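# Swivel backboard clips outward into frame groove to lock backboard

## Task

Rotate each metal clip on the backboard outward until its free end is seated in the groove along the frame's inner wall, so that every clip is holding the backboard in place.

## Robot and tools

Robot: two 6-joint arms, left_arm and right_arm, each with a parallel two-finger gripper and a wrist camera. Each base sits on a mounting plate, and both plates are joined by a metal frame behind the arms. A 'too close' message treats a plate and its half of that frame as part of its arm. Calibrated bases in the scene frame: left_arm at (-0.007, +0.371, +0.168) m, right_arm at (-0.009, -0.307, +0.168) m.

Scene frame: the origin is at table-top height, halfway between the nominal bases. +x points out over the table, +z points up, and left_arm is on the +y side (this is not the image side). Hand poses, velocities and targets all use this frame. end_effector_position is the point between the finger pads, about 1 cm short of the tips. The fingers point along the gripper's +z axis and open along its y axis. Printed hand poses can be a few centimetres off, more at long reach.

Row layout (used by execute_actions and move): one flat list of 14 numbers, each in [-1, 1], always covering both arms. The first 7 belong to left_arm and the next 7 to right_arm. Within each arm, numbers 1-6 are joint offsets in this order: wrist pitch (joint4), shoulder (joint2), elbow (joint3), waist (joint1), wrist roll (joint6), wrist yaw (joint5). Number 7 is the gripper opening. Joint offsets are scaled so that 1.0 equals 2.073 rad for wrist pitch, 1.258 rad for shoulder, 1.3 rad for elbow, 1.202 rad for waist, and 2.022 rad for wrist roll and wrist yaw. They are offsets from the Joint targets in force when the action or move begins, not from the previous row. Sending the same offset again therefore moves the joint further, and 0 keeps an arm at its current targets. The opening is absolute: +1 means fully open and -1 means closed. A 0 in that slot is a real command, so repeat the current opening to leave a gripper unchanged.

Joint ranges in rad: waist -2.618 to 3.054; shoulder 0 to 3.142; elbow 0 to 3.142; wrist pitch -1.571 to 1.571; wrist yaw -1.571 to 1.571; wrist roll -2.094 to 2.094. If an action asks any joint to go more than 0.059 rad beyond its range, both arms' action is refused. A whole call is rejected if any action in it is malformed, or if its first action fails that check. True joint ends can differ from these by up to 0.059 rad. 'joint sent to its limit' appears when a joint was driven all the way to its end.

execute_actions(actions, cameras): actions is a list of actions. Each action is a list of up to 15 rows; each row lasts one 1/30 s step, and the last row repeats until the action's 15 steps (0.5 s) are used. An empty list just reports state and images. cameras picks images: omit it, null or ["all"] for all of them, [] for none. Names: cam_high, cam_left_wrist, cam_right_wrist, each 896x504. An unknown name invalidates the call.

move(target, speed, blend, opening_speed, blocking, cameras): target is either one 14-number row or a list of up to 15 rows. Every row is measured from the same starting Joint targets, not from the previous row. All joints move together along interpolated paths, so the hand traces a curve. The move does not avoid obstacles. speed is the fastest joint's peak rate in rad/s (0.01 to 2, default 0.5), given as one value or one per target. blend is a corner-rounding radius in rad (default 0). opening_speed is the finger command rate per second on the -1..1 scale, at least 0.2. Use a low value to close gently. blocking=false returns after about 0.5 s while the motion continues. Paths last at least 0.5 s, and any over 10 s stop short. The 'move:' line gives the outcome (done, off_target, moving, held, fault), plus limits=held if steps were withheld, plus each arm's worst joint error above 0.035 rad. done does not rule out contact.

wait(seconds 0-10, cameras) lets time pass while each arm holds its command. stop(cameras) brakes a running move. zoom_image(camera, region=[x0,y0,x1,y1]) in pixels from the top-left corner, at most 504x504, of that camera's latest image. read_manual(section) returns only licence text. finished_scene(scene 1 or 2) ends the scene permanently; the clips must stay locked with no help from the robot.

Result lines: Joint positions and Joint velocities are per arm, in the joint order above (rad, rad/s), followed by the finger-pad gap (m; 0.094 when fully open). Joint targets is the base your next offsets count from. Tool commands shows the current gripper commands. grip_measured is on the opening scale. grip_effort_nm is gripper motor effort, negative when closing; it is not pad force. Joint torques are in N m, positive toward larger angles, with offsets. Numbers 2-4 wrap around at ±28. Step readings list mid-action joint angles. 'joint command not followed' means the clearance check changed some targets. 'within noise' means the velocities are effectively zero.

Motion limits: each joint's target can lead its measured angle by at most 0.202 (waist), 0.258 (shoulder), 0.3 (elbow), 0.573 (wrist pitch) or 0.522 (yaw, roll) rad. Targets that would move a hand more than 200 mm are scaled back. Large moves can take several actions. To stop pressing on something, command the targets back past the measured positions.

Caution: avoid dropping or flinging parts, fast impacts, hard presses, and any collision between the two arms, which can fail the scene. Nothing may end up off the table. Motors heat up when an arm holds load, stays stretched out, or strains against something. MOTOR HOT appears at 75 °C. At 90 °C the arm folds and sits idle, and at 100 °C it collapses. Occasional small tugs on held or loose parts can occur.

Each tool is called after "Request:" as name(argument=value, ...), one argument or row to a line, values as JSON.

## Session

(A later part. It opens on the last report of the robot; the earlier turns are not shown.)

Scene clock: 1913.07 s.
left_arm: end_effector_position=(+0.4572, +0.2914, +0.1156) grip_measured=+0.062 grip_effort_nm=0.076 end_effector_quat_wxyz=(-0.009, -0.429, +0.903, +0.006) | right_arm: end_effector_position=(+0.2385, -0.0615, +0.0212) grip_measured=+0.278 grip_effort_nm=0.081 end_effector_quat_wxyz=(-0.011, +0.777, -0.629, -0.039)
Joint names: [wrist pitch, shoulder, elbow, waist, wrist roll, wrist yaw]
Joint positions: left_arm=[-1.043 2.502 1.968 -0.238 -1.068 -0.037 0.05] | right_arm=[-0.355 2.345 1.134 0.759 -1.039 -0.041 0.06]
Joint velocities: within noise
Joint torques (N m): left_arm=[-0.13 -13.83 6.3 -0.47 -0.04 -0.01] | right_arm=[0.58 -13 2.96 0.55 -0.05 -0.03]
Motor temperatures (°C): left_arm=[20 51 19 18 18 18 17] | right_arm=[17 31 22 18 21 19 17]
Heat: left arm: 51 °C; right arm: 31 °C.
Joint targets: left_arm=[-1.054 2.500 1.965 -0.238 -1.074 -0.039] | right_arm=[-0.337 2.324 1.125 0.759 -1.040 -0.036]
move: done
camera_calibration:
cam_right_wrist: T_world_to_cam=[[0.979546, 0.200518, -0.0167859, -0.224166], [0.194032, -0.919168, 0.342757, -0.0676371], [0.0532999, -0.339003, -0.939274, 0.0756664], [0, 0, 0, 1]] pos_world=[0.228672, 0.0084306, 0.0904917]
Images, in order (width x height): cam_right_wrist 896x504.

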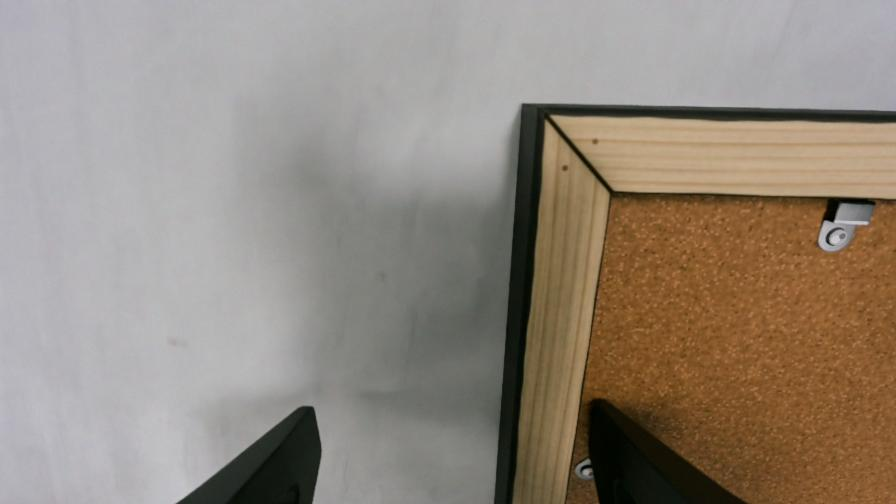

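Request:
move(
  target=[0,0,0,0,0,0,0.064, -0.03,-0.075,0,0,0,0,0.28],
  speed=0.25,
  cameras=["cam_right_wrist","cam_high"],
)

Request:
zoom_image(
  camera="cam_right_wrist",
  region=[400, 300, 640, 480],
)

Scene clock: 1921.60 s.
left_arm: end_effector_position=(+0.4572, +0.2914, +0.1156) grip_measured=+0.062 grip_effort_nm=0.061 end_effector_quat_wxyz=(-0.009, -0.429, +0.903, +0.006) | right_arm: end_effector_position=(+0.2496, -0.0531, +0.0503) grip_measured=+0.278 grip_effort_nm=0.066 end_effector_quat_wxyz=(-0.038, +0.776, -0.628, -0.035)
Joint names: [wrist pitch, shoulder, elbow, waist, wrist roll, wrist yaw]
Joint positions: left_arm=[-1.043 2.502 1.968 -0.238 -1.068 -0.037 0.05] | right_arm=[-0.388 2.258 1.134 0.759 -1.039 -0.04 0.06]
Joint velocities: within noise
Joint torques (N m): left_arm=[-0.14 -13.94 6.31 -0.47 -0.04 -0.01] | right_arm=[0.39 -13.56 3.33 0.59 -0.05 -0.01]
Motor temperatures (°C): left_arm=[20 51 19 18 18 18 17] | right_arm=[17 32 22 18 21 19 17]
Heat: left arm: 51 °C; right arm: 32 °C.
Joint targets: left_arm=[-1.054 2.500 1.965 -0.238 -1.074 -0.039] | right_arm=[-0.399 2.230 1.125 0.759 -1.040 -0.036]
move: done
camera_calibration:
cam_right_wrist: T_world_to_cam=[[0.979707, 0.19813, 0.0303225, -0.238744], [0.178584, -0.931538, 0.316771, -0.0675187], [0.0910084, -0.304928, -0.948017, 0.0980621], [0, 0, 0, 1]] pos_world=[0.237033, 0.0143079, 0.121592]
Images, in order (width x height): cam_high 896x504, cam_right_wrist 896x504.

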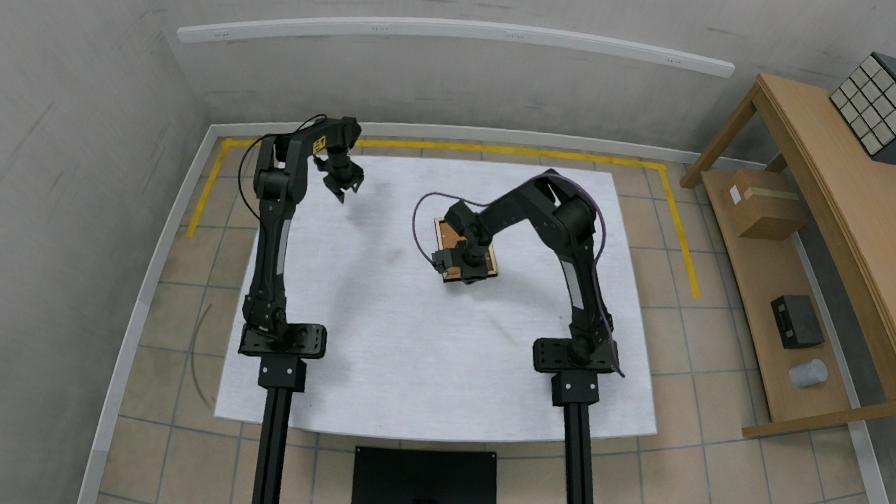

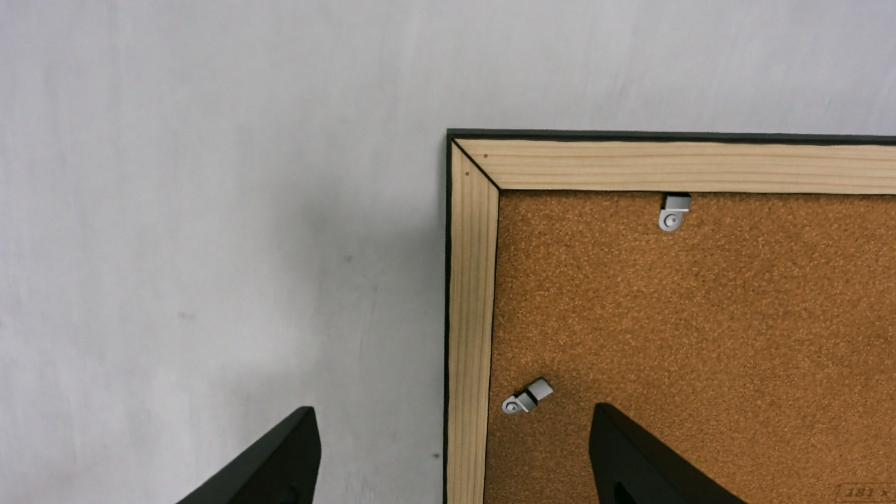

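Scaled by 2.100.

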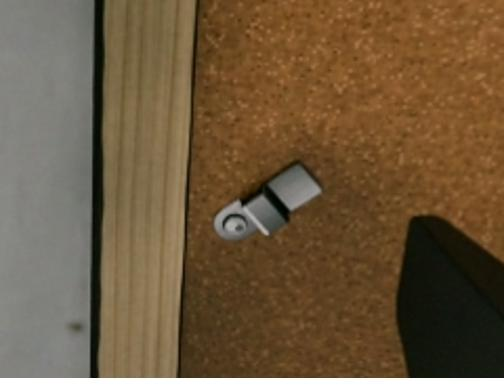

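Request:
move(
  target=[
    [0,0,0,0,0,0,0.064, -0.0145,0.04,0.0615,0.0092,0.0134,0.0237,0.28],
    [0,0,0,0,0,0,0.064, 0.0096,0.097,0.0615,0.0092,0.0134,0.0237,0.28],
  ],
  speed=0.2,
  cameras=["cam_right_wrist"],
)

Request:
zoom_image(
  camera="cam_right_wrist",
  region=[400, 300, 640, 480],
)

Scene clock: 1959.87 s.
left_arm: end_effector_position=(+0.4572, +0.2914, +0.1156) grip_measured=+0.062 grip_effort_nm=0.066 end_effector_quat_wxyz=(-0.009, -0.429, +0.903, +0.006) | right_arm: end_effector_position=(+0.2569, -0.0565, +0.0301) grip_measured=+0.278 grip_effort_nm=0.061 end_effector_quat_wxyz=(-0.019, +0.771, -0.637, -0.014)
Joint names: [wrist pitch, shoulder, elbow, waist, wrist roll, wrist yaw]
Joint positions: left_arm=[-1.043 2.502 1.968 -0.238 -1.068 -0.037 0.05] | right_arm=[-0.389 2.342 1.188 0.759 -1.02 0.007 0.06]
Joint velocities: within noise
Joint torques (N m): left_arm=[-0.15 -13.76 6.2 -0.53 -0.01 -0.03] | right_arm=[0.51 -10.37 5 1.65 0.04 0.02]
Motor temperatures (°C): left_arm=[20 51 19 18 18 18 17] | right_arm=[17 32 22 18 21 19 17]
Heat: left arm: 51 °C; right arm: 32 °C.
Joint targets: left_arm=[-1.054 2.500 1.965 -0.238 -1.074 -0.039] | right_arm=[-0.379 2.352 1.205 0.771 -1.013 0.012]
move: done
camera_calibration:
cam_right_wrist: T_world_to_cam=[[0.983299, 0.179995, 0.0269146, -0.246494], [0.157571, -0.915975, 0.369001, -0.0609331], [0.0910715, -0.358598, -0.929039, 0.0735828], [0, 0, 0, 1]] pos_world=[0.245277, 0.0149412, 0.09748]
Images, in order (width x height): cam_right_wrist 896x504.

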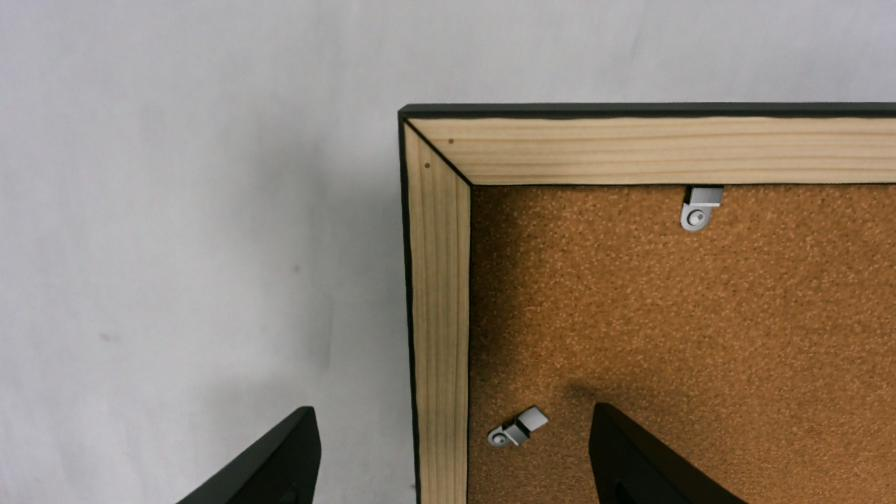

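Scaled by 2.100.

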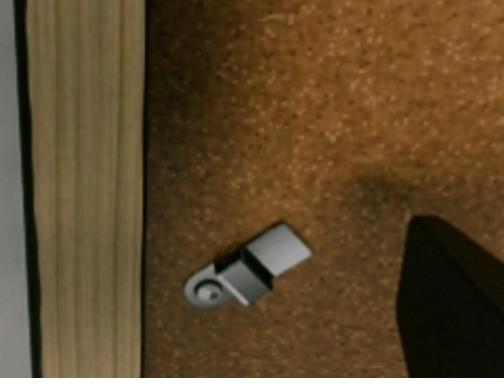

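Request:
move(
  target=[0,0,0,0,0,0,0.064, 0.0176,0.0199,-0.0315,-0.0042,0,0,0.28],
  speed=0.15,
  cameras=["cam_right_wrist"],
)

Request:
zoom_image(
  camera="cam_right_wrist",
  region=[400, 340, 620, 504],
)

Scene clock: 1970.03 s.
left_arm: end_effector_position=(+0.4572, +0.2914, +0.1156) grip_measured=+0.062 grip_effort_nm=0.071 end_effector_quat_wxyz=(-0.009, -0.429, +0.903, +0.006) | right_arm: end_effector_position=(+0.2542, -0.0587, +0.0205) grip_measured=+0.278 grip_effort_nm=0.061 end_effector_quat_wxyz=(-0.019, +0.771, -0.637, -0.014)
Joint names: [wrist pitch, shoulder, elbow, waist, wrist roll, wrist yaw]
Joint positions: left_arm=[-1.043 2.502 1.968 -0.238 -1.068 -0.037 0.05] | right_arm=[-0.352 2.363 1.173 0.759 -1.02 0.007 0.06]
Joint velocities: within noise
Joint torques (N m): left_arm=[-0.13 -13.83 6.17 -0.36 -0.04 -0.02] | right_arm=[0.54 -10.03 3.1 1.14 0.03 0.01]
Motor temperatures (°C): left_arm=[20 51 19 18 18 18 17] | right_arm=[17 31 22 18 21 19 17]
Heat: left arm: 51 °C; right arm: 31 °C.
Joint targets: left_arm=[-1.054 2.500 1.965 -0.238 -1.074 -0.039] | right_arm=[-0.343 2.377 1.164 0.766 -1.013 0.012]
move: done
camera_calibration:
cam_right_wrist: T_world_to_cam=[[0.983364, 0.179632, 0.0269794, -0.243214], [0.157133, -0.915733, 0.369786, -0.0588189], [0.0911314, -0.359395, -0.928725, 0.0640431], [0, 0, 0, 1]] pos_world=[0.242574, 0.0128435, 0.0877906]
Images, in order (width x height): cam_right_wrist 896x504.

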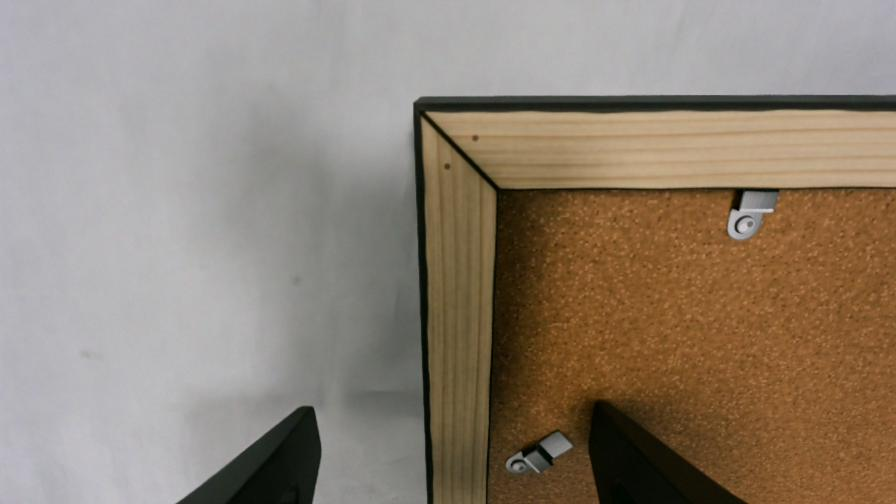

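Scaled by 2.291.

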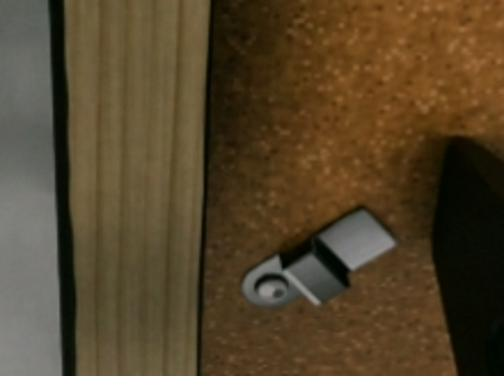

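Request:
move(
  target=[0,0,0,0,0,0,0.064, 0.0048,0.008,0,0,0,0,0.28],
  speed=0.1,
  cameras=["cam_right_wrist"],
)

Request:
zoom_image(
  camera="cam_right_wrist",
  region=[400, 340, 620, 504],
)

Scene clock: 1974.43 s.
left_arm: end_effector_position=(+0.4572, +0.2914, +0.1156) grip_measured=+0.062 grip_effort_nm=0.071 end_effector_quat_wxyz=(-0.009, -0.429, +0.903, +0.006) | right_arm: end_effector_position=(+0.2549, -0.0581, +0.0201) grip_measured=+0.278 grip_effort_nm=0.061 end_effector_quat_wxyz=(-0.021, +0.771, -0.637, -0.013)
Joint names: [wrist pitch, shoulder, elbow, waist, wrist roll, wrist yaw]
Joint positions: left_arm=[-1.043 2.502 1.968 -0.238 -1.068 -0.037 0.05] | right_arm=[-0.348 2.365 1.173 0.759 -1.019 0.007 0.06]
Joint velocities: within noise
Joint torques (N m): left_arm=[-0.15 -13.97 6.28 -0.47 -0.02 -0.01] | right_arm=[0.6 -9.24 3.1 1.14 0.03 0.01]
Motor temperatures (°C): left_arm=[20 51 19 18 18 18 17] | right_arm=[17 31 22 18 21 19 17]
Heat: left arm: 51 °C; right arm: 31 °C.
Joint targets: left_arm=[-1.054 2.500 1.965 -0.238 -1.074 -0.039] | right_arm=[-0.333 2.387 1.164 0.766 -1.013 0.012]
move: done
camera_calibration:
cam_right_wrist: T_world_to_cam=[[0.983379, 0.179036, 0.030187, -0.244085], [0.155616, -0.916767, 0.367861, -0.057847], [0.0935346, -0.357049, -0.929391, 0.0634222], [0, 0, 0, 1]] pos_world=[0.243098, 0.0133126, 0.0875919]
Images, in order (width x height): cam_right_wrist 896x504.

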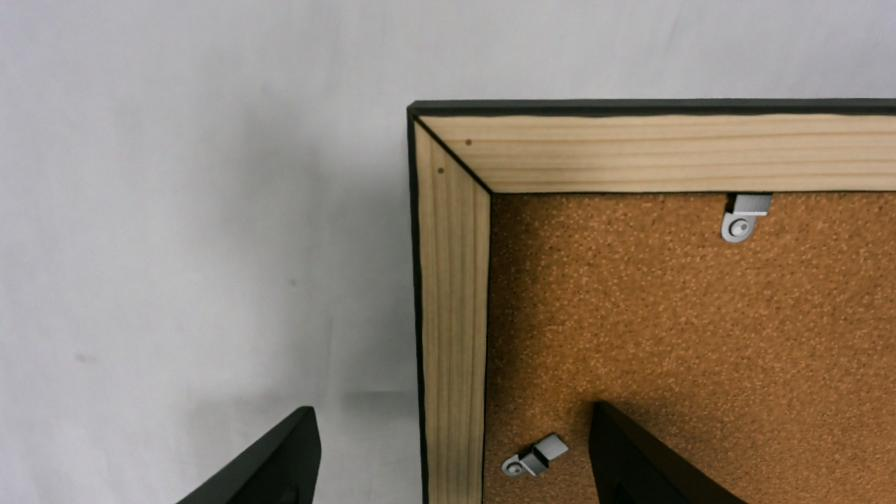

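Scaled by 2.291.

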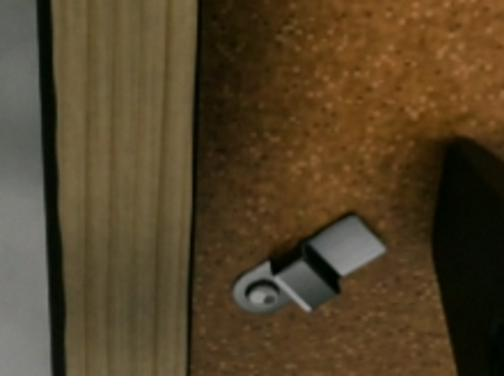

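Request:
move(
  target=[0,0,0,0,0,0,0.064, 0,0,0,0,0,0,0.04],
  opening_speed=0.3,
  cameras=["cam_right_wrist"],
)

Request:
zoom_image(
  camera="cam_right_wrist",
  region=[480, 384, 620, 504],
)

Request:
move(
  target=[0,0,0,0,0,0,0.064, 0,0,0,0,0,0,-0.03],
  opening_speed=0.3,
  cameras=["cam_right_wrist"],
)

Request:
zoom_image(
  camera="cam_right_wrist",
  region=[480, 384, 620, 504],
)

Scene clock: 1986.37 s.
left_arm: end_effector_position=(+0.4572, +0.2914, +0.1156) grip_measured=+0.062 grip_effort_nm=0.071 end_effector_quat_wxyz=(-0.009, -0.429, +0.903, +0.006) | right_arm: end_effector_position=(+0.2575, -0.0569, +0.0198) grip_measured=+0.042 grip_effort_nm=-0.159 end_effector_quat_wxyz=(-0.026, +0.770, -0.637, -0.010)
Joint names: [wrist pitch, shoulder, elbow, waist, wrist roll, wrist yaw]
Joint positions: left_arm=[-1.043 2.502 1.968 -0.238 -1.068 -0.037 0.05] | right_arm=[-0.335 2.366 1.173 0.759 -1.019 0.012 0.049]
Joint velocities: within noise
Joint torques (N m): left_arm=[-0.14 -13.81 6.28 -0.53 -0.07 -0.01] | right_arm=[0.49 -9.39 3.07 1.17 0.03 -0.04]
Motor temperatures (°C): left_arm=[20 51 19 18 18 18 17] | right_arm=[17 30 22 18 21 19 17]
Heat: left arm: 51 °C; right arm: 30 °C.
Joint targets: left_arm=[-1.054 2.500 1.965 -0.238 -1.074 -0.039] | right_arm=[-0.333 2.387 1.164 0.766 -1.012 0.012]
move: done
camera_calibration:
cam_right_wrist: T_world_to_cam=[[0.983148, 0.177885, 0.0421473, -0.24709], [0.150461, -0.918325, 0.366116, -0.0557712], [0.103831, -0.353604, -0.929614, 0.0608827], [0, 0, 0, 1]] pos_world=[0.244996, 0.014266, 0.0874303]
Images, in order (width x height): cam_right_wrist 896x504.

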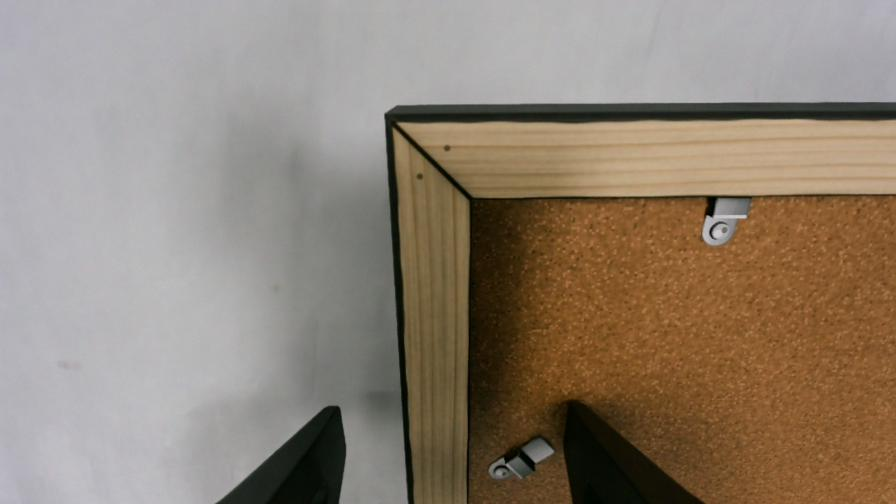

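Scaled by 3.600.

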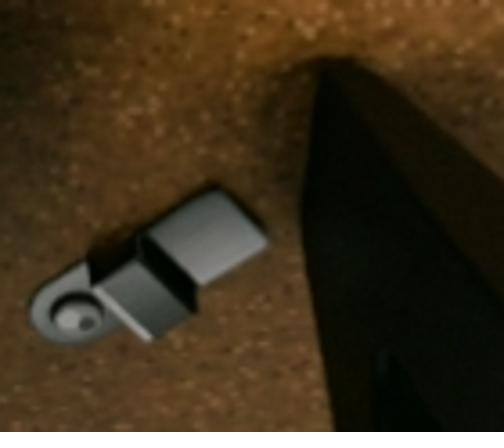

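Scene clock: 1986.87 s.
left_arm: end_effector_position=(+0.4572, +0.2914, +0.1156) grip_measured=+0.062 grip_effort_nm=0.081 end_effector_quat_wxyz=(-0.009, -0.429, +0.903, +0.006) | right_arm: end_effector_position=(+0.2577, -0.0567, +0.0198) grip_measured=-0.028 grip_effort_nm=-0.154 end_effector_quat_wxyz=(-0.026, +0.770, -0.637, -0.010)
Joint names: [wrist pitch, shoulder, elbow, waist, wrist roll, wrist yaw]
Joint positions: left_arm=[-1.043 2.502 1.968 -0.238 -1.068 -0.037 0.05] | right_arm=[-0.334 2.366 1.173 0.759 -1.019 0.012 0.046]
Joint velocities: within noise
Joint torques (N m): left_arm=[-0.14 -13.85 6.35 -0.39 -0.06 0.01] | right_arm=[0.48 -9.4 3.1 1.2 0.02 -0.04]
Motor temperatures (°C): left_arm=[20 51 19 18 18 18 17] | right_arm=[17 30 22 18 21 19 17]
Heat: left arm: 51 °C; right arm: 30 °C.
Joint targets: left_arm=[-1.054 2.500 1.965 -0.238 -1.074 -0.039] | right_arm=[-0.333 2.387 1.164 0.766 -1.012 0.012]
move: done
camera_calibration:
cam_right_wrist: T_world_to_cam=[[0.98312, 0.177808, 0.0431135, -0.247348], [0.150111, -0.918614, 0.365533, -0.0555464], [0.104599, -0.352891, -0.929799, 0.0607876], [0, 0, 0, 1]] pos_world=[0.245152, 0.0144059, 0.0874883]
Images, in order (width x height): cam_right_wrist 896x504.

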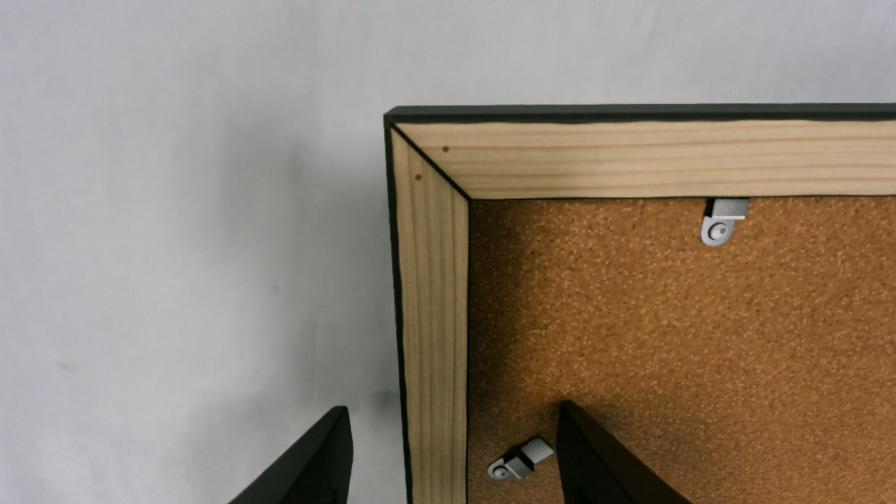

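Scaled by 3.600.

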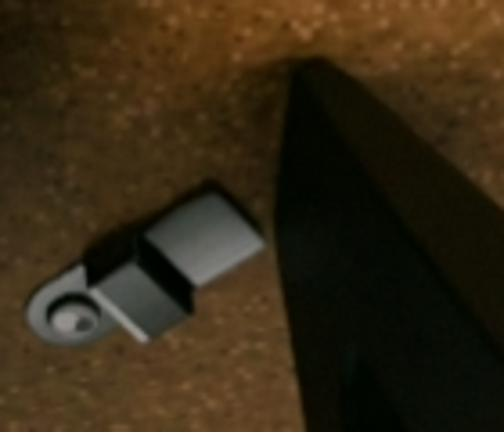

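Request:
move(
  target=[
    [0,0,0,0,0,0,0.064, 0,0,0,0,0,0,0.28],
    [0,0,0,0,0,0,0.064, -0.0434,-0.0715,-0.0073,-0.02,-0.0114,0,0.28],
    [0,0,0,0,0,0,0.064, -0.0019,-0.0119,-0.0073,-0.02,-0.0114,0,0.28],
  ],
  speed=0.2,
  opening_speed=0.4,
  cameras=["cam_right_wrist"],
)

Request:
zoom_image(
  camera="cam_right_wrist",
  region=[480, 384, 620, 504],
)

Scene clock: 2011.53 s.
left_arm: end_effector_position=(+0.4572, +0.2914, +0.1156) grip_measured=+0.062 grip_effort_nm=0.076 end_effector_quat_wxyz=(-0.009, -0.429, +0.903, +0.006) | right_arm: end_effector_position=(+0.2563, -0.0637, +0.0203) grip_measured=+0.278 grip_effort_nm=0.061 end_effector_quat_wxyz=(-0.019, +0.770, -0.638, -0.011)
Joint names: [wrist pitch, shoulder, elbow, waist, wrist roll, wrist yaw]
Joint positions: left_arm=[-1.043 2.502 1.968 -0.238 -1.068 -0.037 0.05] | right_arm=[-0.346 2.359 1.163 0.747 -1.029 0.013 0.06]
Joint velocities: within noise
Joint torques (N m): left_arm=[-0.15 -13.96 6.24 -0.5 -0.04 -0.02] | right_arm=[0.53 -10.03 3.03 0.01 -0.11 -0.04]
Motor temperatures (°C): left_arm=[19 51 19 18 18 18 17] | right_arm=[17 31 22 18 21 19 17]
Heat: left arm: 51 °C; right arm: 31 °C.
Joint targets: left_arm=[-1.054 2.500 1.965 -0.238 -1.074 -0.039] | right_arm=[-0.337 2.372 1.155 0.741 -1.036 0.012]
move: done
camera_calibration:
cam_right_wrist: T_world_to_cam=[[0.98369, 0.177284, 0.0304137, -0.244688], [0.153296, -0.914726, 0.373868, -0.0626732], [0.0941011, -0.363108, -0.926983, 0.0609314], [0, 0, 0, 1]] pos_world=[0.244571, 0.00817523, 0.0873557]
Images, in order (width x height): cam_right_wrist 896x504.

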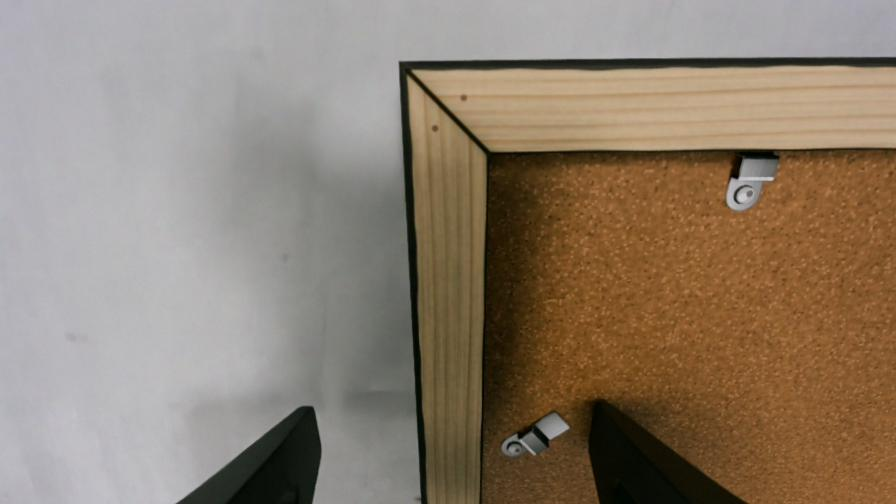

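Scaled by 3.600.

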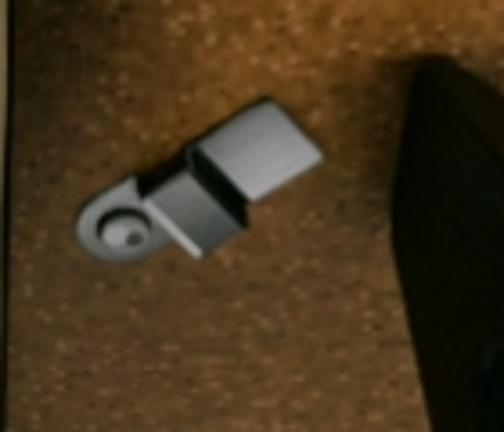

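Request:
move(
  target=[0,0,0,0,0,0,0.064, 0,0,0,0.02,0.0106,0,0.28],
  speed=0.2,
  cameras=["cam_right_wrist"],
)

Request:
zoom_image(
  camera="cam_right_wrist",
  region=[480, 384, 620, 504],
)

Scene clock: 2020.43 s.
left_arm: end_effector_position=(+0.4572, +0.2914, +0.1156) grip_measured=+0.062 grip_effort_nm=0.066 end_effector_quat_wxyz=(-0.009, -0.429, +0.903, +0.006) | right_arm: end_effector_position=(+0.2539, -0.0607, +0.0205) grip_measured=+0.278 grip_effort_nm=0.066 end_effector_quat_wxyz=(-0.019, +0.771, -0.636, -0.011)
Joint names: [wrist pitch, shoulder, elbow, waist, wrist roll, wrist yaw]
Joint positions: left_arm=[-1.043 2.502 1.968 -0.238 -1.068 -0.037 0.05] | right_arm=[-0.346 2.359 1.163 0.758 -1.022 0.013 0.06]
Joint velocities: within noise
Joint torques (N m): left_arm=[-0.11 -13.96 6.23 -0.46 -0.05 0] | right_arm=[0.53 -10.03 3.11 1.21 0.02 -0.05]
Motor temperatures (°C): left_arm=[19 51 19 18 18 18 17] | right_arm=[17 31 22 18 21 19 17]
Heat: left arm: 51 °C; right arm: 31 °C.
Joint targets: left_arm=[-1.054 2.500 1.965 -0.238 -1.074 -0.039] | right_arm=[-0.337 2.372 1.155 0.766 -1.014 0.012]
move: done
camera_calibration:
cam_right_wrist: T_world_to_cam=[[0.982993, 0.180979, 0.0311698, -0.24245], [0.156523, -0.91444, 0.373229, -0.0604217], [0.0960495, -0.362003, -0.927215, 0.0619665], [0, 0, 0, 1]] pos_world=[0.241832, 0.0110583, 0.0875646]
Images, in order (width x height): cam_right_wrist 896x504.

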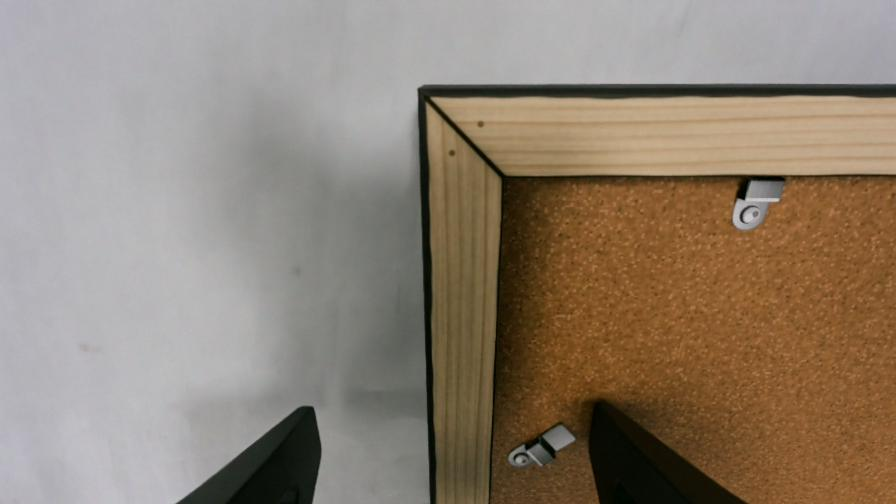

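Scaled by 3.600.

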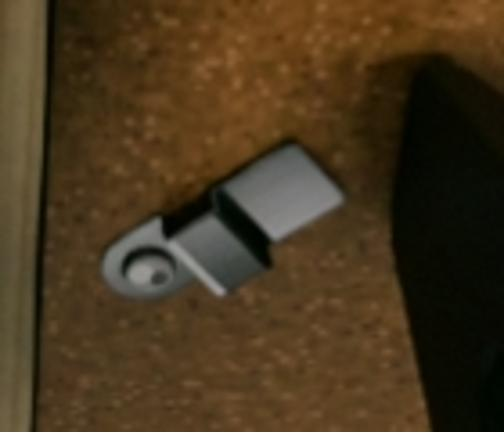

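Request:
move(
  target=[0,0,0,0,0,0,0.064, 0,0,0,0,0,0,-0.03],
  opening_speed=0.3,
  cameras=["cam_right_wrist"],
)

Request:
zoom_image(
  camera="cam_right_wrist",
  region=[480, 384, 620, 504],
)

Request:
move(
  target=[0,0,0,0,0,0,0.064, 0,0,0,0,0,0,-0.15],
  opening_speed=0.3,
  cameras=["cam_right_wrist"],
)

Request:
zoom_image(
  camera="cam_right_wrist",
  region=[480, 384, 620, 504],
)

Scene clock: 2027.23 s.
left_arm: end_effector_position=(+0.4572, +0.2914, +0.1156) grip_measured=+0.062 grip_effort_nm=0.081 end_effector_quat_wxyz=(-0.009, -0.429, +0.903, +0.006) | right_arm: end_effector_position=(+0.2555, -0.0595, +0.0206) grip_measured=-0.028 grip_effort_nm=-0.164 end_effector_quat_wxyz=(-0.023, +0.771, -0.637, -0.010)
Joint names: [wrist pitch, shoulder, elbow, waist, wrist roll, wrist yaw]
Joint positions: left_arm=[-1.043 2.502 1.968 -0.238 -1.068 -0.037 0.05] | right_arm=[-0.338 2.359 1.163 0.758 -1.021 0.014 0.046]
Joint velocities: within noise
Joint torques (N m): left_arm=[-0.16 -13.81 6.28 -0.39 -0.05 -0.01] | right_arm=[0.48 -10.06 3.06 1.22 0.04 -0.07]
Motor temperatures (°C): left_arm=[19 51 19 18 18 18 17] | right_arm=[17 31 22 18 21 19 17]
Heat: left arm: 51 °C; right arm: 31 °C.
Joint targets: left_arm=[-1.054 2.500 1.965 -0.238 -1.074 -0.039] | right_arm=[-0.337 2.372 1.155 0.766 -1.014 0.012]
move: done
camera_calibration:
cam_right_wrist: T_world_to_cam=[[0.982957, 0.17971, 0.0387236, -0.244506], [0.152916, -0.91621, 0.370373, -0.0587879], [0.102039, -0.35814, -0.928076, 0.0610013], [0, 0, 0, 1]] pos_world=[0.243104, 0.0119251, 0.0878554]
Images, in order (width x height): cam_right_wrist 896x504.

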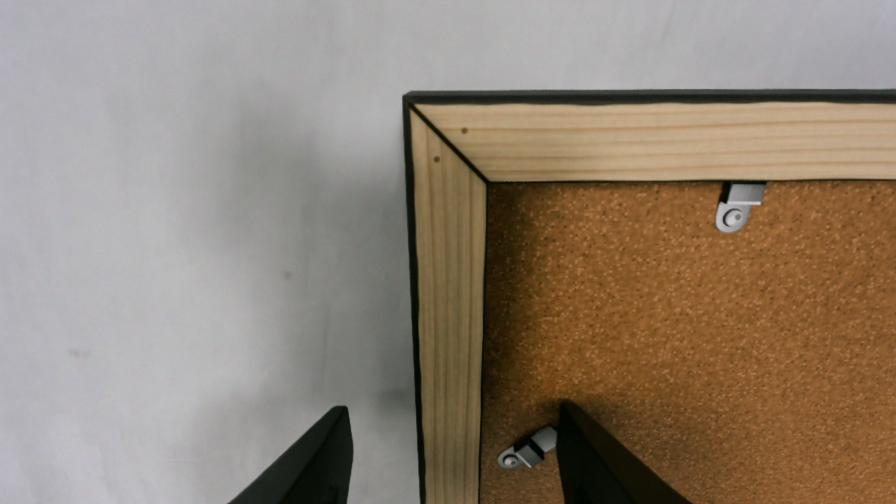

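Scaled by 3.600.

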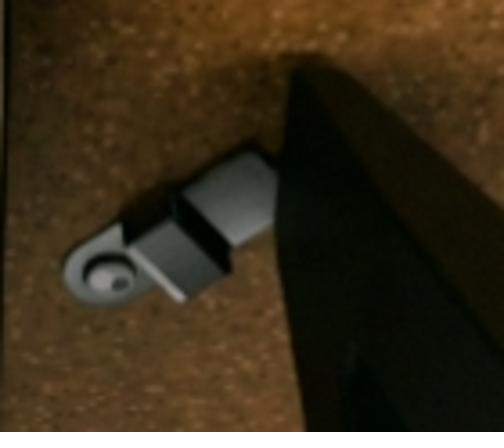

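Scene clock: 2027.83 s.
left_arm: end_effector_position=(+0.4572, +0.2914, +0.1156) grip_measured=+0.062 grip_effort_nm=0.071 end_effector_quat_wxyz=(-0.009, -0.429, +0.903, +0.006) | right_arm: end_effector_position=(+0.2559, -0.0591, +0.0206) grip_measured=-0.148 grip_effort_nm=-0.154 end_effector_quat_wxyz=(-0.024, +0.771, -0.637, -0.009)
Joint names: [wrist pitch, shoulder, elbow, waist, wrist roll, wrist yaw]
Joint positions: left_arm=[-1.043 2.502 1.968 -0.238 -1.068 -0.037 0.05] | right_arm=[-0.335 2.359 1.163 0.758 -1.021 0.014 0.04]
Joint velocities: within noise
Joint torques (N m): left_arm=[-0.11 -13.74 6.34 -0.35 -0.05 0.02] | right_arm=[0.44 -10.04 3.1 1.22 0.05 -0.05]
Motor temperatures (°C): left_arm=[19 51 19 18 18 18 17] | right_arm=[17 31 22 18 21 19 17]
Heat: left arm: 51 °C; right arm: 31 °C.
Joint targets: left_arm=[-1.054 2.500 1.965 -0.238 -1.074 -0.039] | right_arm=[-0.337 2.372 1.155 0.766 -1.014 0.012]
move: done
camera_calibration:
cam_right_wrist: T_world_to_cam=[[0.982906, 0.17956, 0.0406593, -0.245024], [0.152209, -0.916795, 0.369215, -0.05834], [0.103573, -0.356716, -0.928454, 0.0608178], [0, 0, 0, 1]] pos_world=[0.243417, 0.0122054, 0.0879691]
Images, in order (width x height): cam_right_wrist 896x504.

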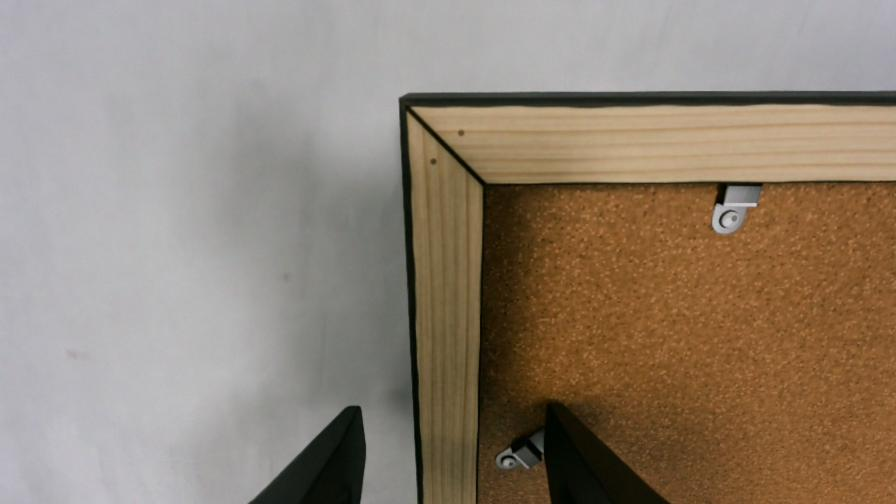

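Scaled by 3.600.

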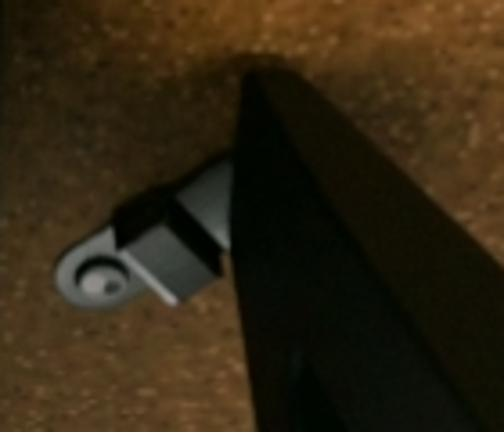

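Request:
move(
  target=[
    [0,0,0,0,0,0,0.064, 0,0,0,0,0,0,0.28],
    [0,0,0,0,0,0,0.064, -0.0434,-0.0715,0,0,0,0,0.28],
    [0,0,0,0,0,0,0.064, -0.068,-0.020,0.0715,-0.0266,-0.0151,-0.0232,0.28],
    [0,0,0,0,0,0,0.064, -0.0478,0.0151,0.0715,-0.0266,-0.0151,-0.0232,0.28],
  ],
  speed=0.25,
  opening_speed=0.4,
  cameras=["cam_right_wrist"],
)

Request:
zoom_image(
  camera="cam_right_wrist",
  region=[480, 384, 620, 504],
)

Scene clock: 2082.63 s.
left_arm: end_effector_position=(+0.4572, +0.2914, +0.1156) grip_measured=+0.062 grip_effort_nm=0.076 end_effector_quat_wxyz=(-0.009, -0.429, +0.903, +0.006) | right_arm: end_effector_position=(+0.2551, -0.0618, +0.0226) grip_measured=+0.278 grip_effort_nm=0.061 end_effector_quat_wxyz=(+0.006, +0.770, -0.637, -0.030)
Joint names: [wrist pitch, shoulder, elbow, waist, wrist roll, wrist yaw]
Joint positions: left_arm=[-1.043 2.502 1.968 -0.238 -1.068 -0.037 0.05] | right_arm=[-0.445 2.383 1.232 0.738 -1.037 -0.017 0.06]
Joint velocities: within noise
Joint torques (N m): left_arm=[-0.15 -13.78 6.31 -0.42 -0.03 0] | right_arm=[0.42 -10.82 4.83 0.09 -0.1 -0.23]
Motor temperatures (°C): left_arm=[19 52 19 18 18 18 17] | right_arm=[17 30 22 18 21 19 17]
Heat: left arm: 52 °C; right arm: 30 °C.
Joint targets: left_arm=[-1.054 2.500 1.965 -0.238 -1.074 -0.039] | right_arm=[-0.436 2.391 1.248 0.734 -1.045 -0.035]
move: done
camera_calibration:
cam_right_wrist: T_world_to_cam=[[0.983332, 0.17919, -0.0308101, -0.242346], [0.177521, -0.909572, 0.37572, -0.0675679], [0.0393014, -0.374927, -0.926221, 0.0769919], [0, 0, 0, 1]] pos_world=[0.247276, 0.0108346, 0.0892315]
Images, in order (width x height): cam_right_wrist 896x504.

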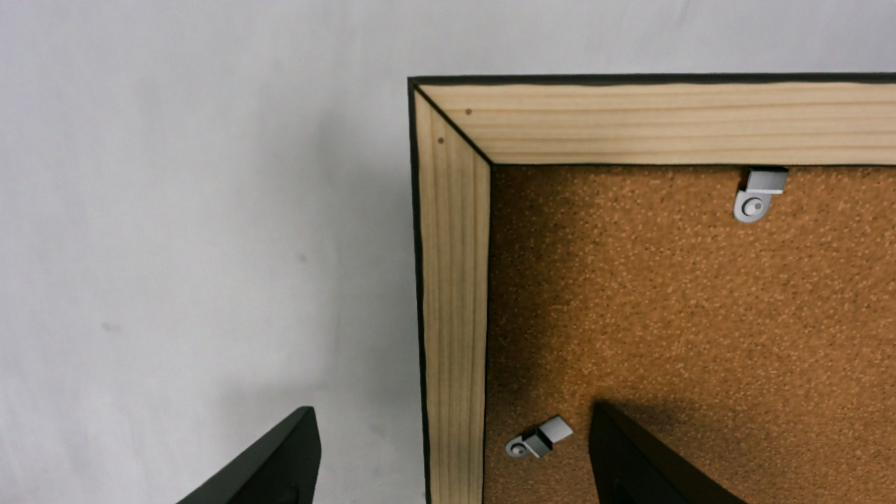

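Scaled by 3.600.

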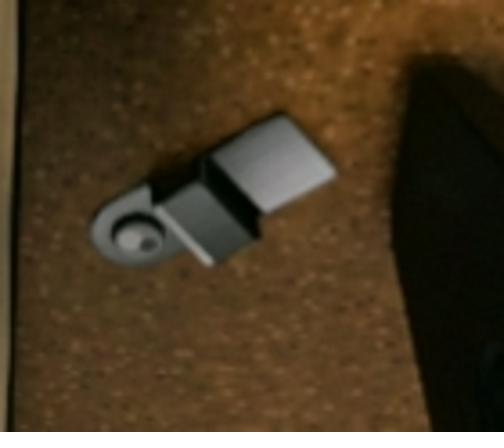

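Request:
move(
  target=[0,0,0,0,0,0,0.064, 0.0034,0.0056,0,0,0,0,0.28],
  speed=0.1,
  cameras=[],
)

Request:
move(
  target=[0,0,0,0,0,0,0.064, 0.0024,0.004,0,0,0,0,0.28],
  speed=0.1,
  cameras=["cam_right_wrist"],
)

Request:
zoom_image(
  camera="cam_right_wrist",
  region=[480, 384, 620, 504],
)

Scene clock: 2088.07 s.
left_arm: end_effector_position=(+0.4572, +0.2914, +0.1156) grip_measured=+0.062 grip_effort_nm=0.081 end_effector_quat_wxyz=(-0.009, -0.429, +0.903, +0.006) | right_arm: end_effector_position=(+0.2563, -0.0607, +0.0225) grip_measured=+0.278 grip_effort_nm=0.061 end_effector_quat_wxyz=(+0.002, +0.770, -0.637, -0.030)
Joint names: [wrist pitch, shoulder, elbow, waist, wrist roll, wrist yaw]
Joint positions: left_arm=[-1.043 2.502 1.968 -0.238 -1.068 -0.037 0.05] | right_arm=[-0.438 2.383 1.232 0.738 -1.038 -0.018 0.06]
Joint velocities: within noise
Joint torques (N m): left_arm=[-0.14 -13.79 6.34 -0.46 -0.08 -0.04] | right_arm=[0.44 -10.15 4.88 0.06 -0.12 -0.23]
Motor temperatures (°C): left_arm=[19 52 19 18 18 18 17] | right_arm=[17 31 22 18 21 19 17]
Heat: left arm: 52 °C; right arm: 31 °C.
Joint targets: left_arm=[-1.054 2.500 1.965 -0.238 -1.074 -0.039] | right_arm=[-0.429 2.398 1.248 0.734 -1.045 -0.035]
move: done
No camera images: "cameras" was empty.

Scene clock: 2088.77 s.
left_arm: end_effector_position=(+0.4572, +0.2914, +0.1156) grip_measured=+0.062 grip_effort_nm=0.081 end_effector_quat_wxyz=(-0.009, -0.429, +0.903, +0.006) | right_arm: end_effector_position=(+0.2569, -0.0601, +0.0219) grip_measured=+0.278 grip_effort_nm=0.061 end_effector_quat_wxyz=(+0.001, +0.770, -0.637, -0.029)
Joint names: [wrist pitch, shoulder, elbow, waist, wrist roll, wrist yaw]
Joint positions: left_arm=[-1.043 2.502 1.968 -0.238 -1.068 -0.037 0.05] | right_arm=[-0.433 2.385 1.232 0.738 -1.038 -0.018 0.06]
Joint velocities: within noise
Joint torques (N m): left_arm=[-0.13 -13.94 6.32 -0.42 -0.02 -0.03] | right_arm=[0.46 -9.87 4.83 0.09 -0.11 -0.23]
Motor temperatures (°C): left_arm=[19 52 19 18 18 18 17] | right_arm=[17 31 22 18 21 19 17]
Heat: left arm: 52 °C; right arm: 31 °C.
Joint targets: left_arm=[-1.054 2.500 1.965 -0.238 -1.074 -0.039] | right_arm=[-0.424 2.403 1.248 0.734 -1.045 -0.035]
move: done
camera_calibration:
cam_right_wrist: T_world_to_cam=[[0.983522, 0.179357, -0.0226973, -0.244584], [0.174907, -0.912239, 0.370442, -0.0654121], [0.0457361, -0.368308, -0.928578, 0.075729], [0, 0, 0, 1]] pos_world=[0.248532, 0.0120881, 0.0890003]
Images, in order (width x height): cam_right_wrist 896x504.

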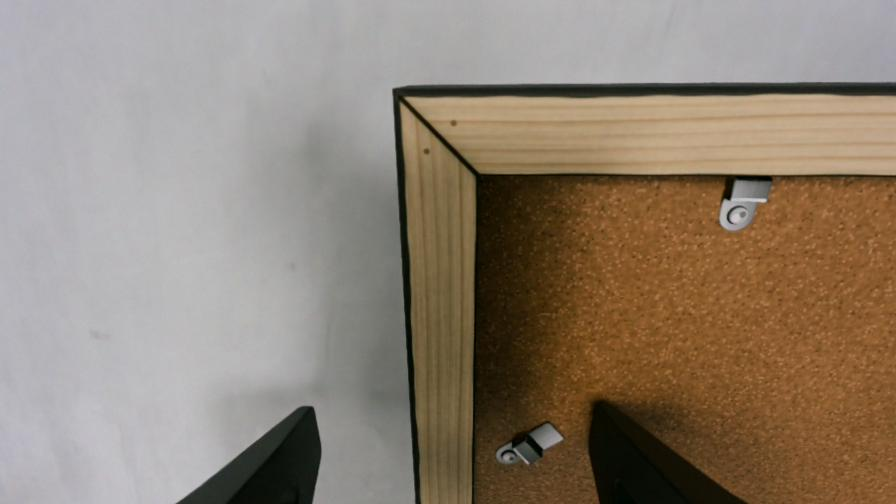

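Scaled by 3.600.

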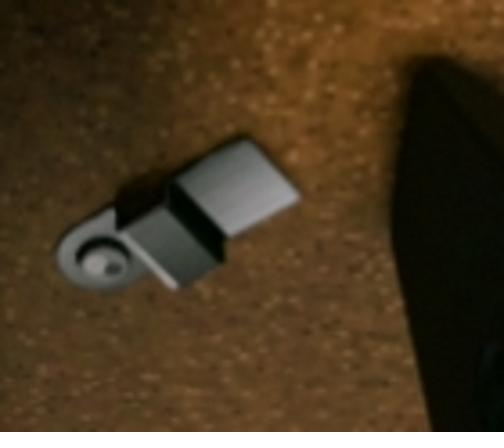

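Request:
move(
  target=[0,0,0,0,0,0,0.064, 0,0,0,0,0,0,-0.15],
  opening_speed=0.3,
  cameras=["cam_right_wrist"],
)

Request:
zoom_image(
  camera="cam_right_wrist",
  region=[440, 384, 580, 504],
)

Request:
move(
  target=[0,0,0,0,0,0,0.064, 0,0,0,0,0,0,-0.25],
  opening_speed=0.3,
  cameras=["cam_right_wrist"],
)

Request:
zoom_image(
  camera="cam_right_wrist",
  region=[440, 384, 580, 504],
)

Scene clock: 2104.17 s.
left_arm: end_effector_position=(+0.4572, +0.2914, +0.1156) grip_measured=+0.062 grip_effort_nm=0.071 end_effector_quat_wxyz=(-0.009, -0.429, +0.903, +0.006) | right_arm: end_effector_position=(+0.2589, -0.0583, +0.0219) grip_measured=-0.148 grip_effort_nm=-0.164 end_effector_quat_wxyz=(-0.005, +0.770, -0.637, -0.029)
Joint names: [wrist pitch, shoulder, elbow, waist, wrist roll, wrist yaw]
Joint positions: left_arm=[-1.043 2.502 1.968 -0.238 -1.068 -0.037 0.05] | right_arm=[-0.422 2.385 1.232 0.738 -1.038 -0.018 0.04]
Joint velocities: within noise
Joint torques (N m): left_arm=[-0.15 -13.79 6.3 -0.4 -0.02 -0.02] | right_arm=[0.35 -9.91 4.88 0.09 -0.1 -0.22]
Motor temperatures (°C): left_arm=[19 52 19 18 18 18 17] | right_arm=[17 30 22 18 21 19 17]
Heat: left arm: 52 °C; right arm: 30 °C.
Joint targets: left_arm=[-1.054 2.500 1.965 -0.238 -1.074 -0.039] | right_arm=[-0.424 2.403 1.248 0.734 -1.045 -0.035]
move: done
camera_calibration:
cam_right_wrist: T_world_to_cam=[[0.983675, 0.179443, -0.0135336, -0.247095], [0.171914, -0.914847, 0.365378, -0.0634212], [0.0531833, -0.36174, -0.930761, 0.0747731], [0, 0, 0, 1]] pos_world=[0.249987, 0.0133671, 0.0894245]
Images, in order (width x height): cam_right_wrist 896x504.

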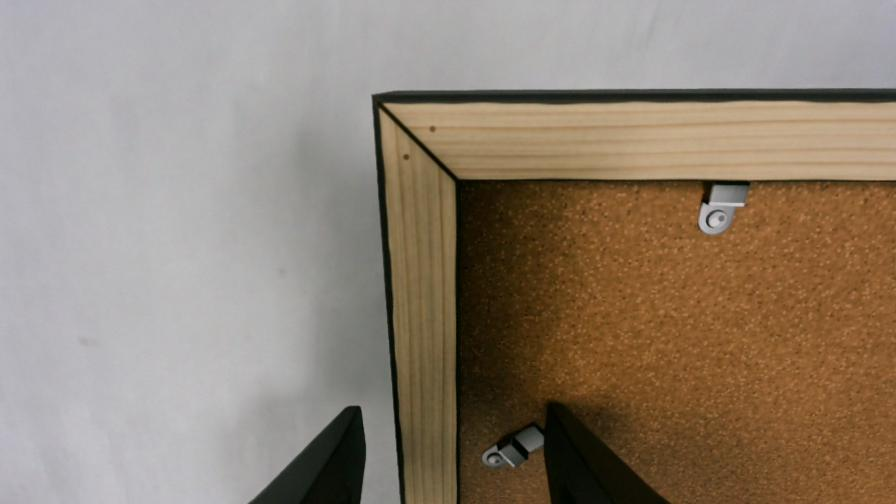

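Scaled by 3.600.

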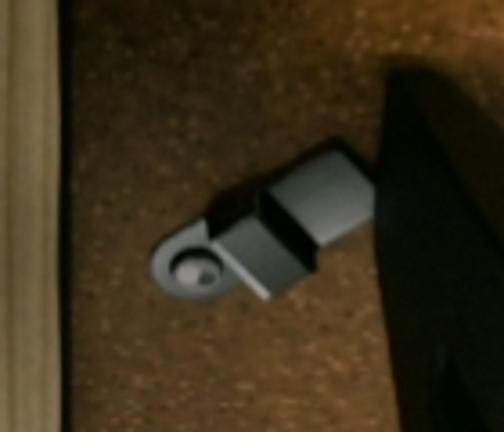

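Scene clock: 2104.70 s.
left_arm: end_effector_position=(+0.4572, +0.2914, +0.1156) grip_measured=+0.062 grip_effort_nm=0.076 end_effector_quat_wxyz=(-0.009, -0.429, +0.903, +0.006) | right_arm: end_effector_position=(+0.2591, -0.0582, +0.0219) grip_measured=-0.248 grip_effort_nm=-0.159 end_effector_quat_wxyz=(-0.005, +0.770, -0.637, -0.028)
Joint names: [wrist pitch, shoulder, elbow, waist, wrist roll, wrist yaw]
Joint positions: left_arm=[-1.043 2.502 1.968 -0.238 -1.068 -0.037 0.05] | right_arm=[-0.421 2.385 1.232 0.738 -1.038 -0.018 0.035]
Joint velocities: within noise
Joint torques (N m): left_arm=[-0.14 -13.96 6.34 -0.42 -0.03 0] | right_arm=[0.35 -9.95 4.89 0.05 -0.11 -0.23]
Motor temperatures (°C): left_arm=[19 52 19 18 18 18 17] | right_arm=[17 30 22 18 21 19 17]
Heat: left arm: 52 °C; right arm: 30 °C.
Joint targets: left_arm=[-1.054 2.500 1.965 -0.238 -1.074 -0.039] | right_arm=[-0.424 2.403 1.248 0.734 -1.045 -0.035]
move: done
camera_calibration:
cam_right_wrist: T_world_to_cam=[[0.983695, 0.179408, -0.0125536, -0.247367], [0.171559, -0.91513, 0.364834, -0.0631986], [0.053966, -0.361039, -0.930988, 0.0746727], [0, 0, 0, 1]] pos_world=[0.250146, 0.0135044, 0.0894711]
Images, in order (width x height): cam_right_wrist 896x504.

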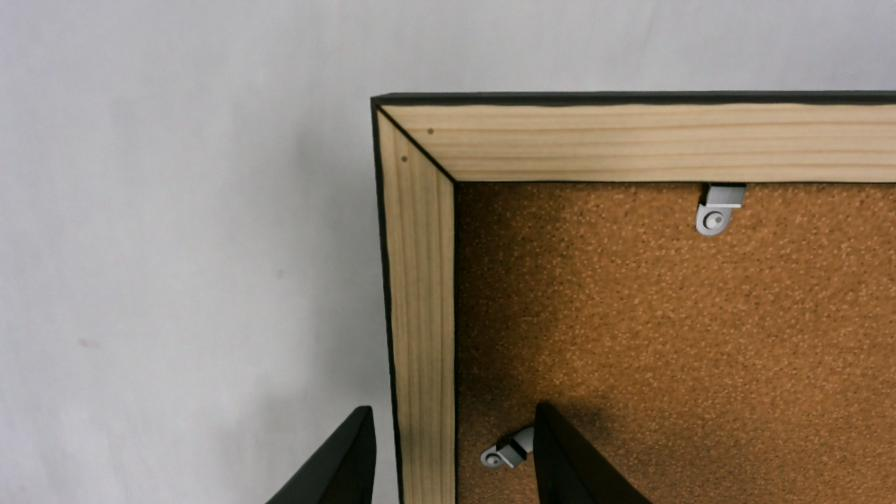

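Scaled by 3.600.

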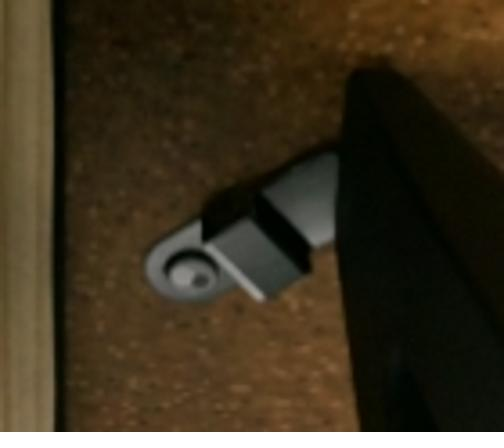

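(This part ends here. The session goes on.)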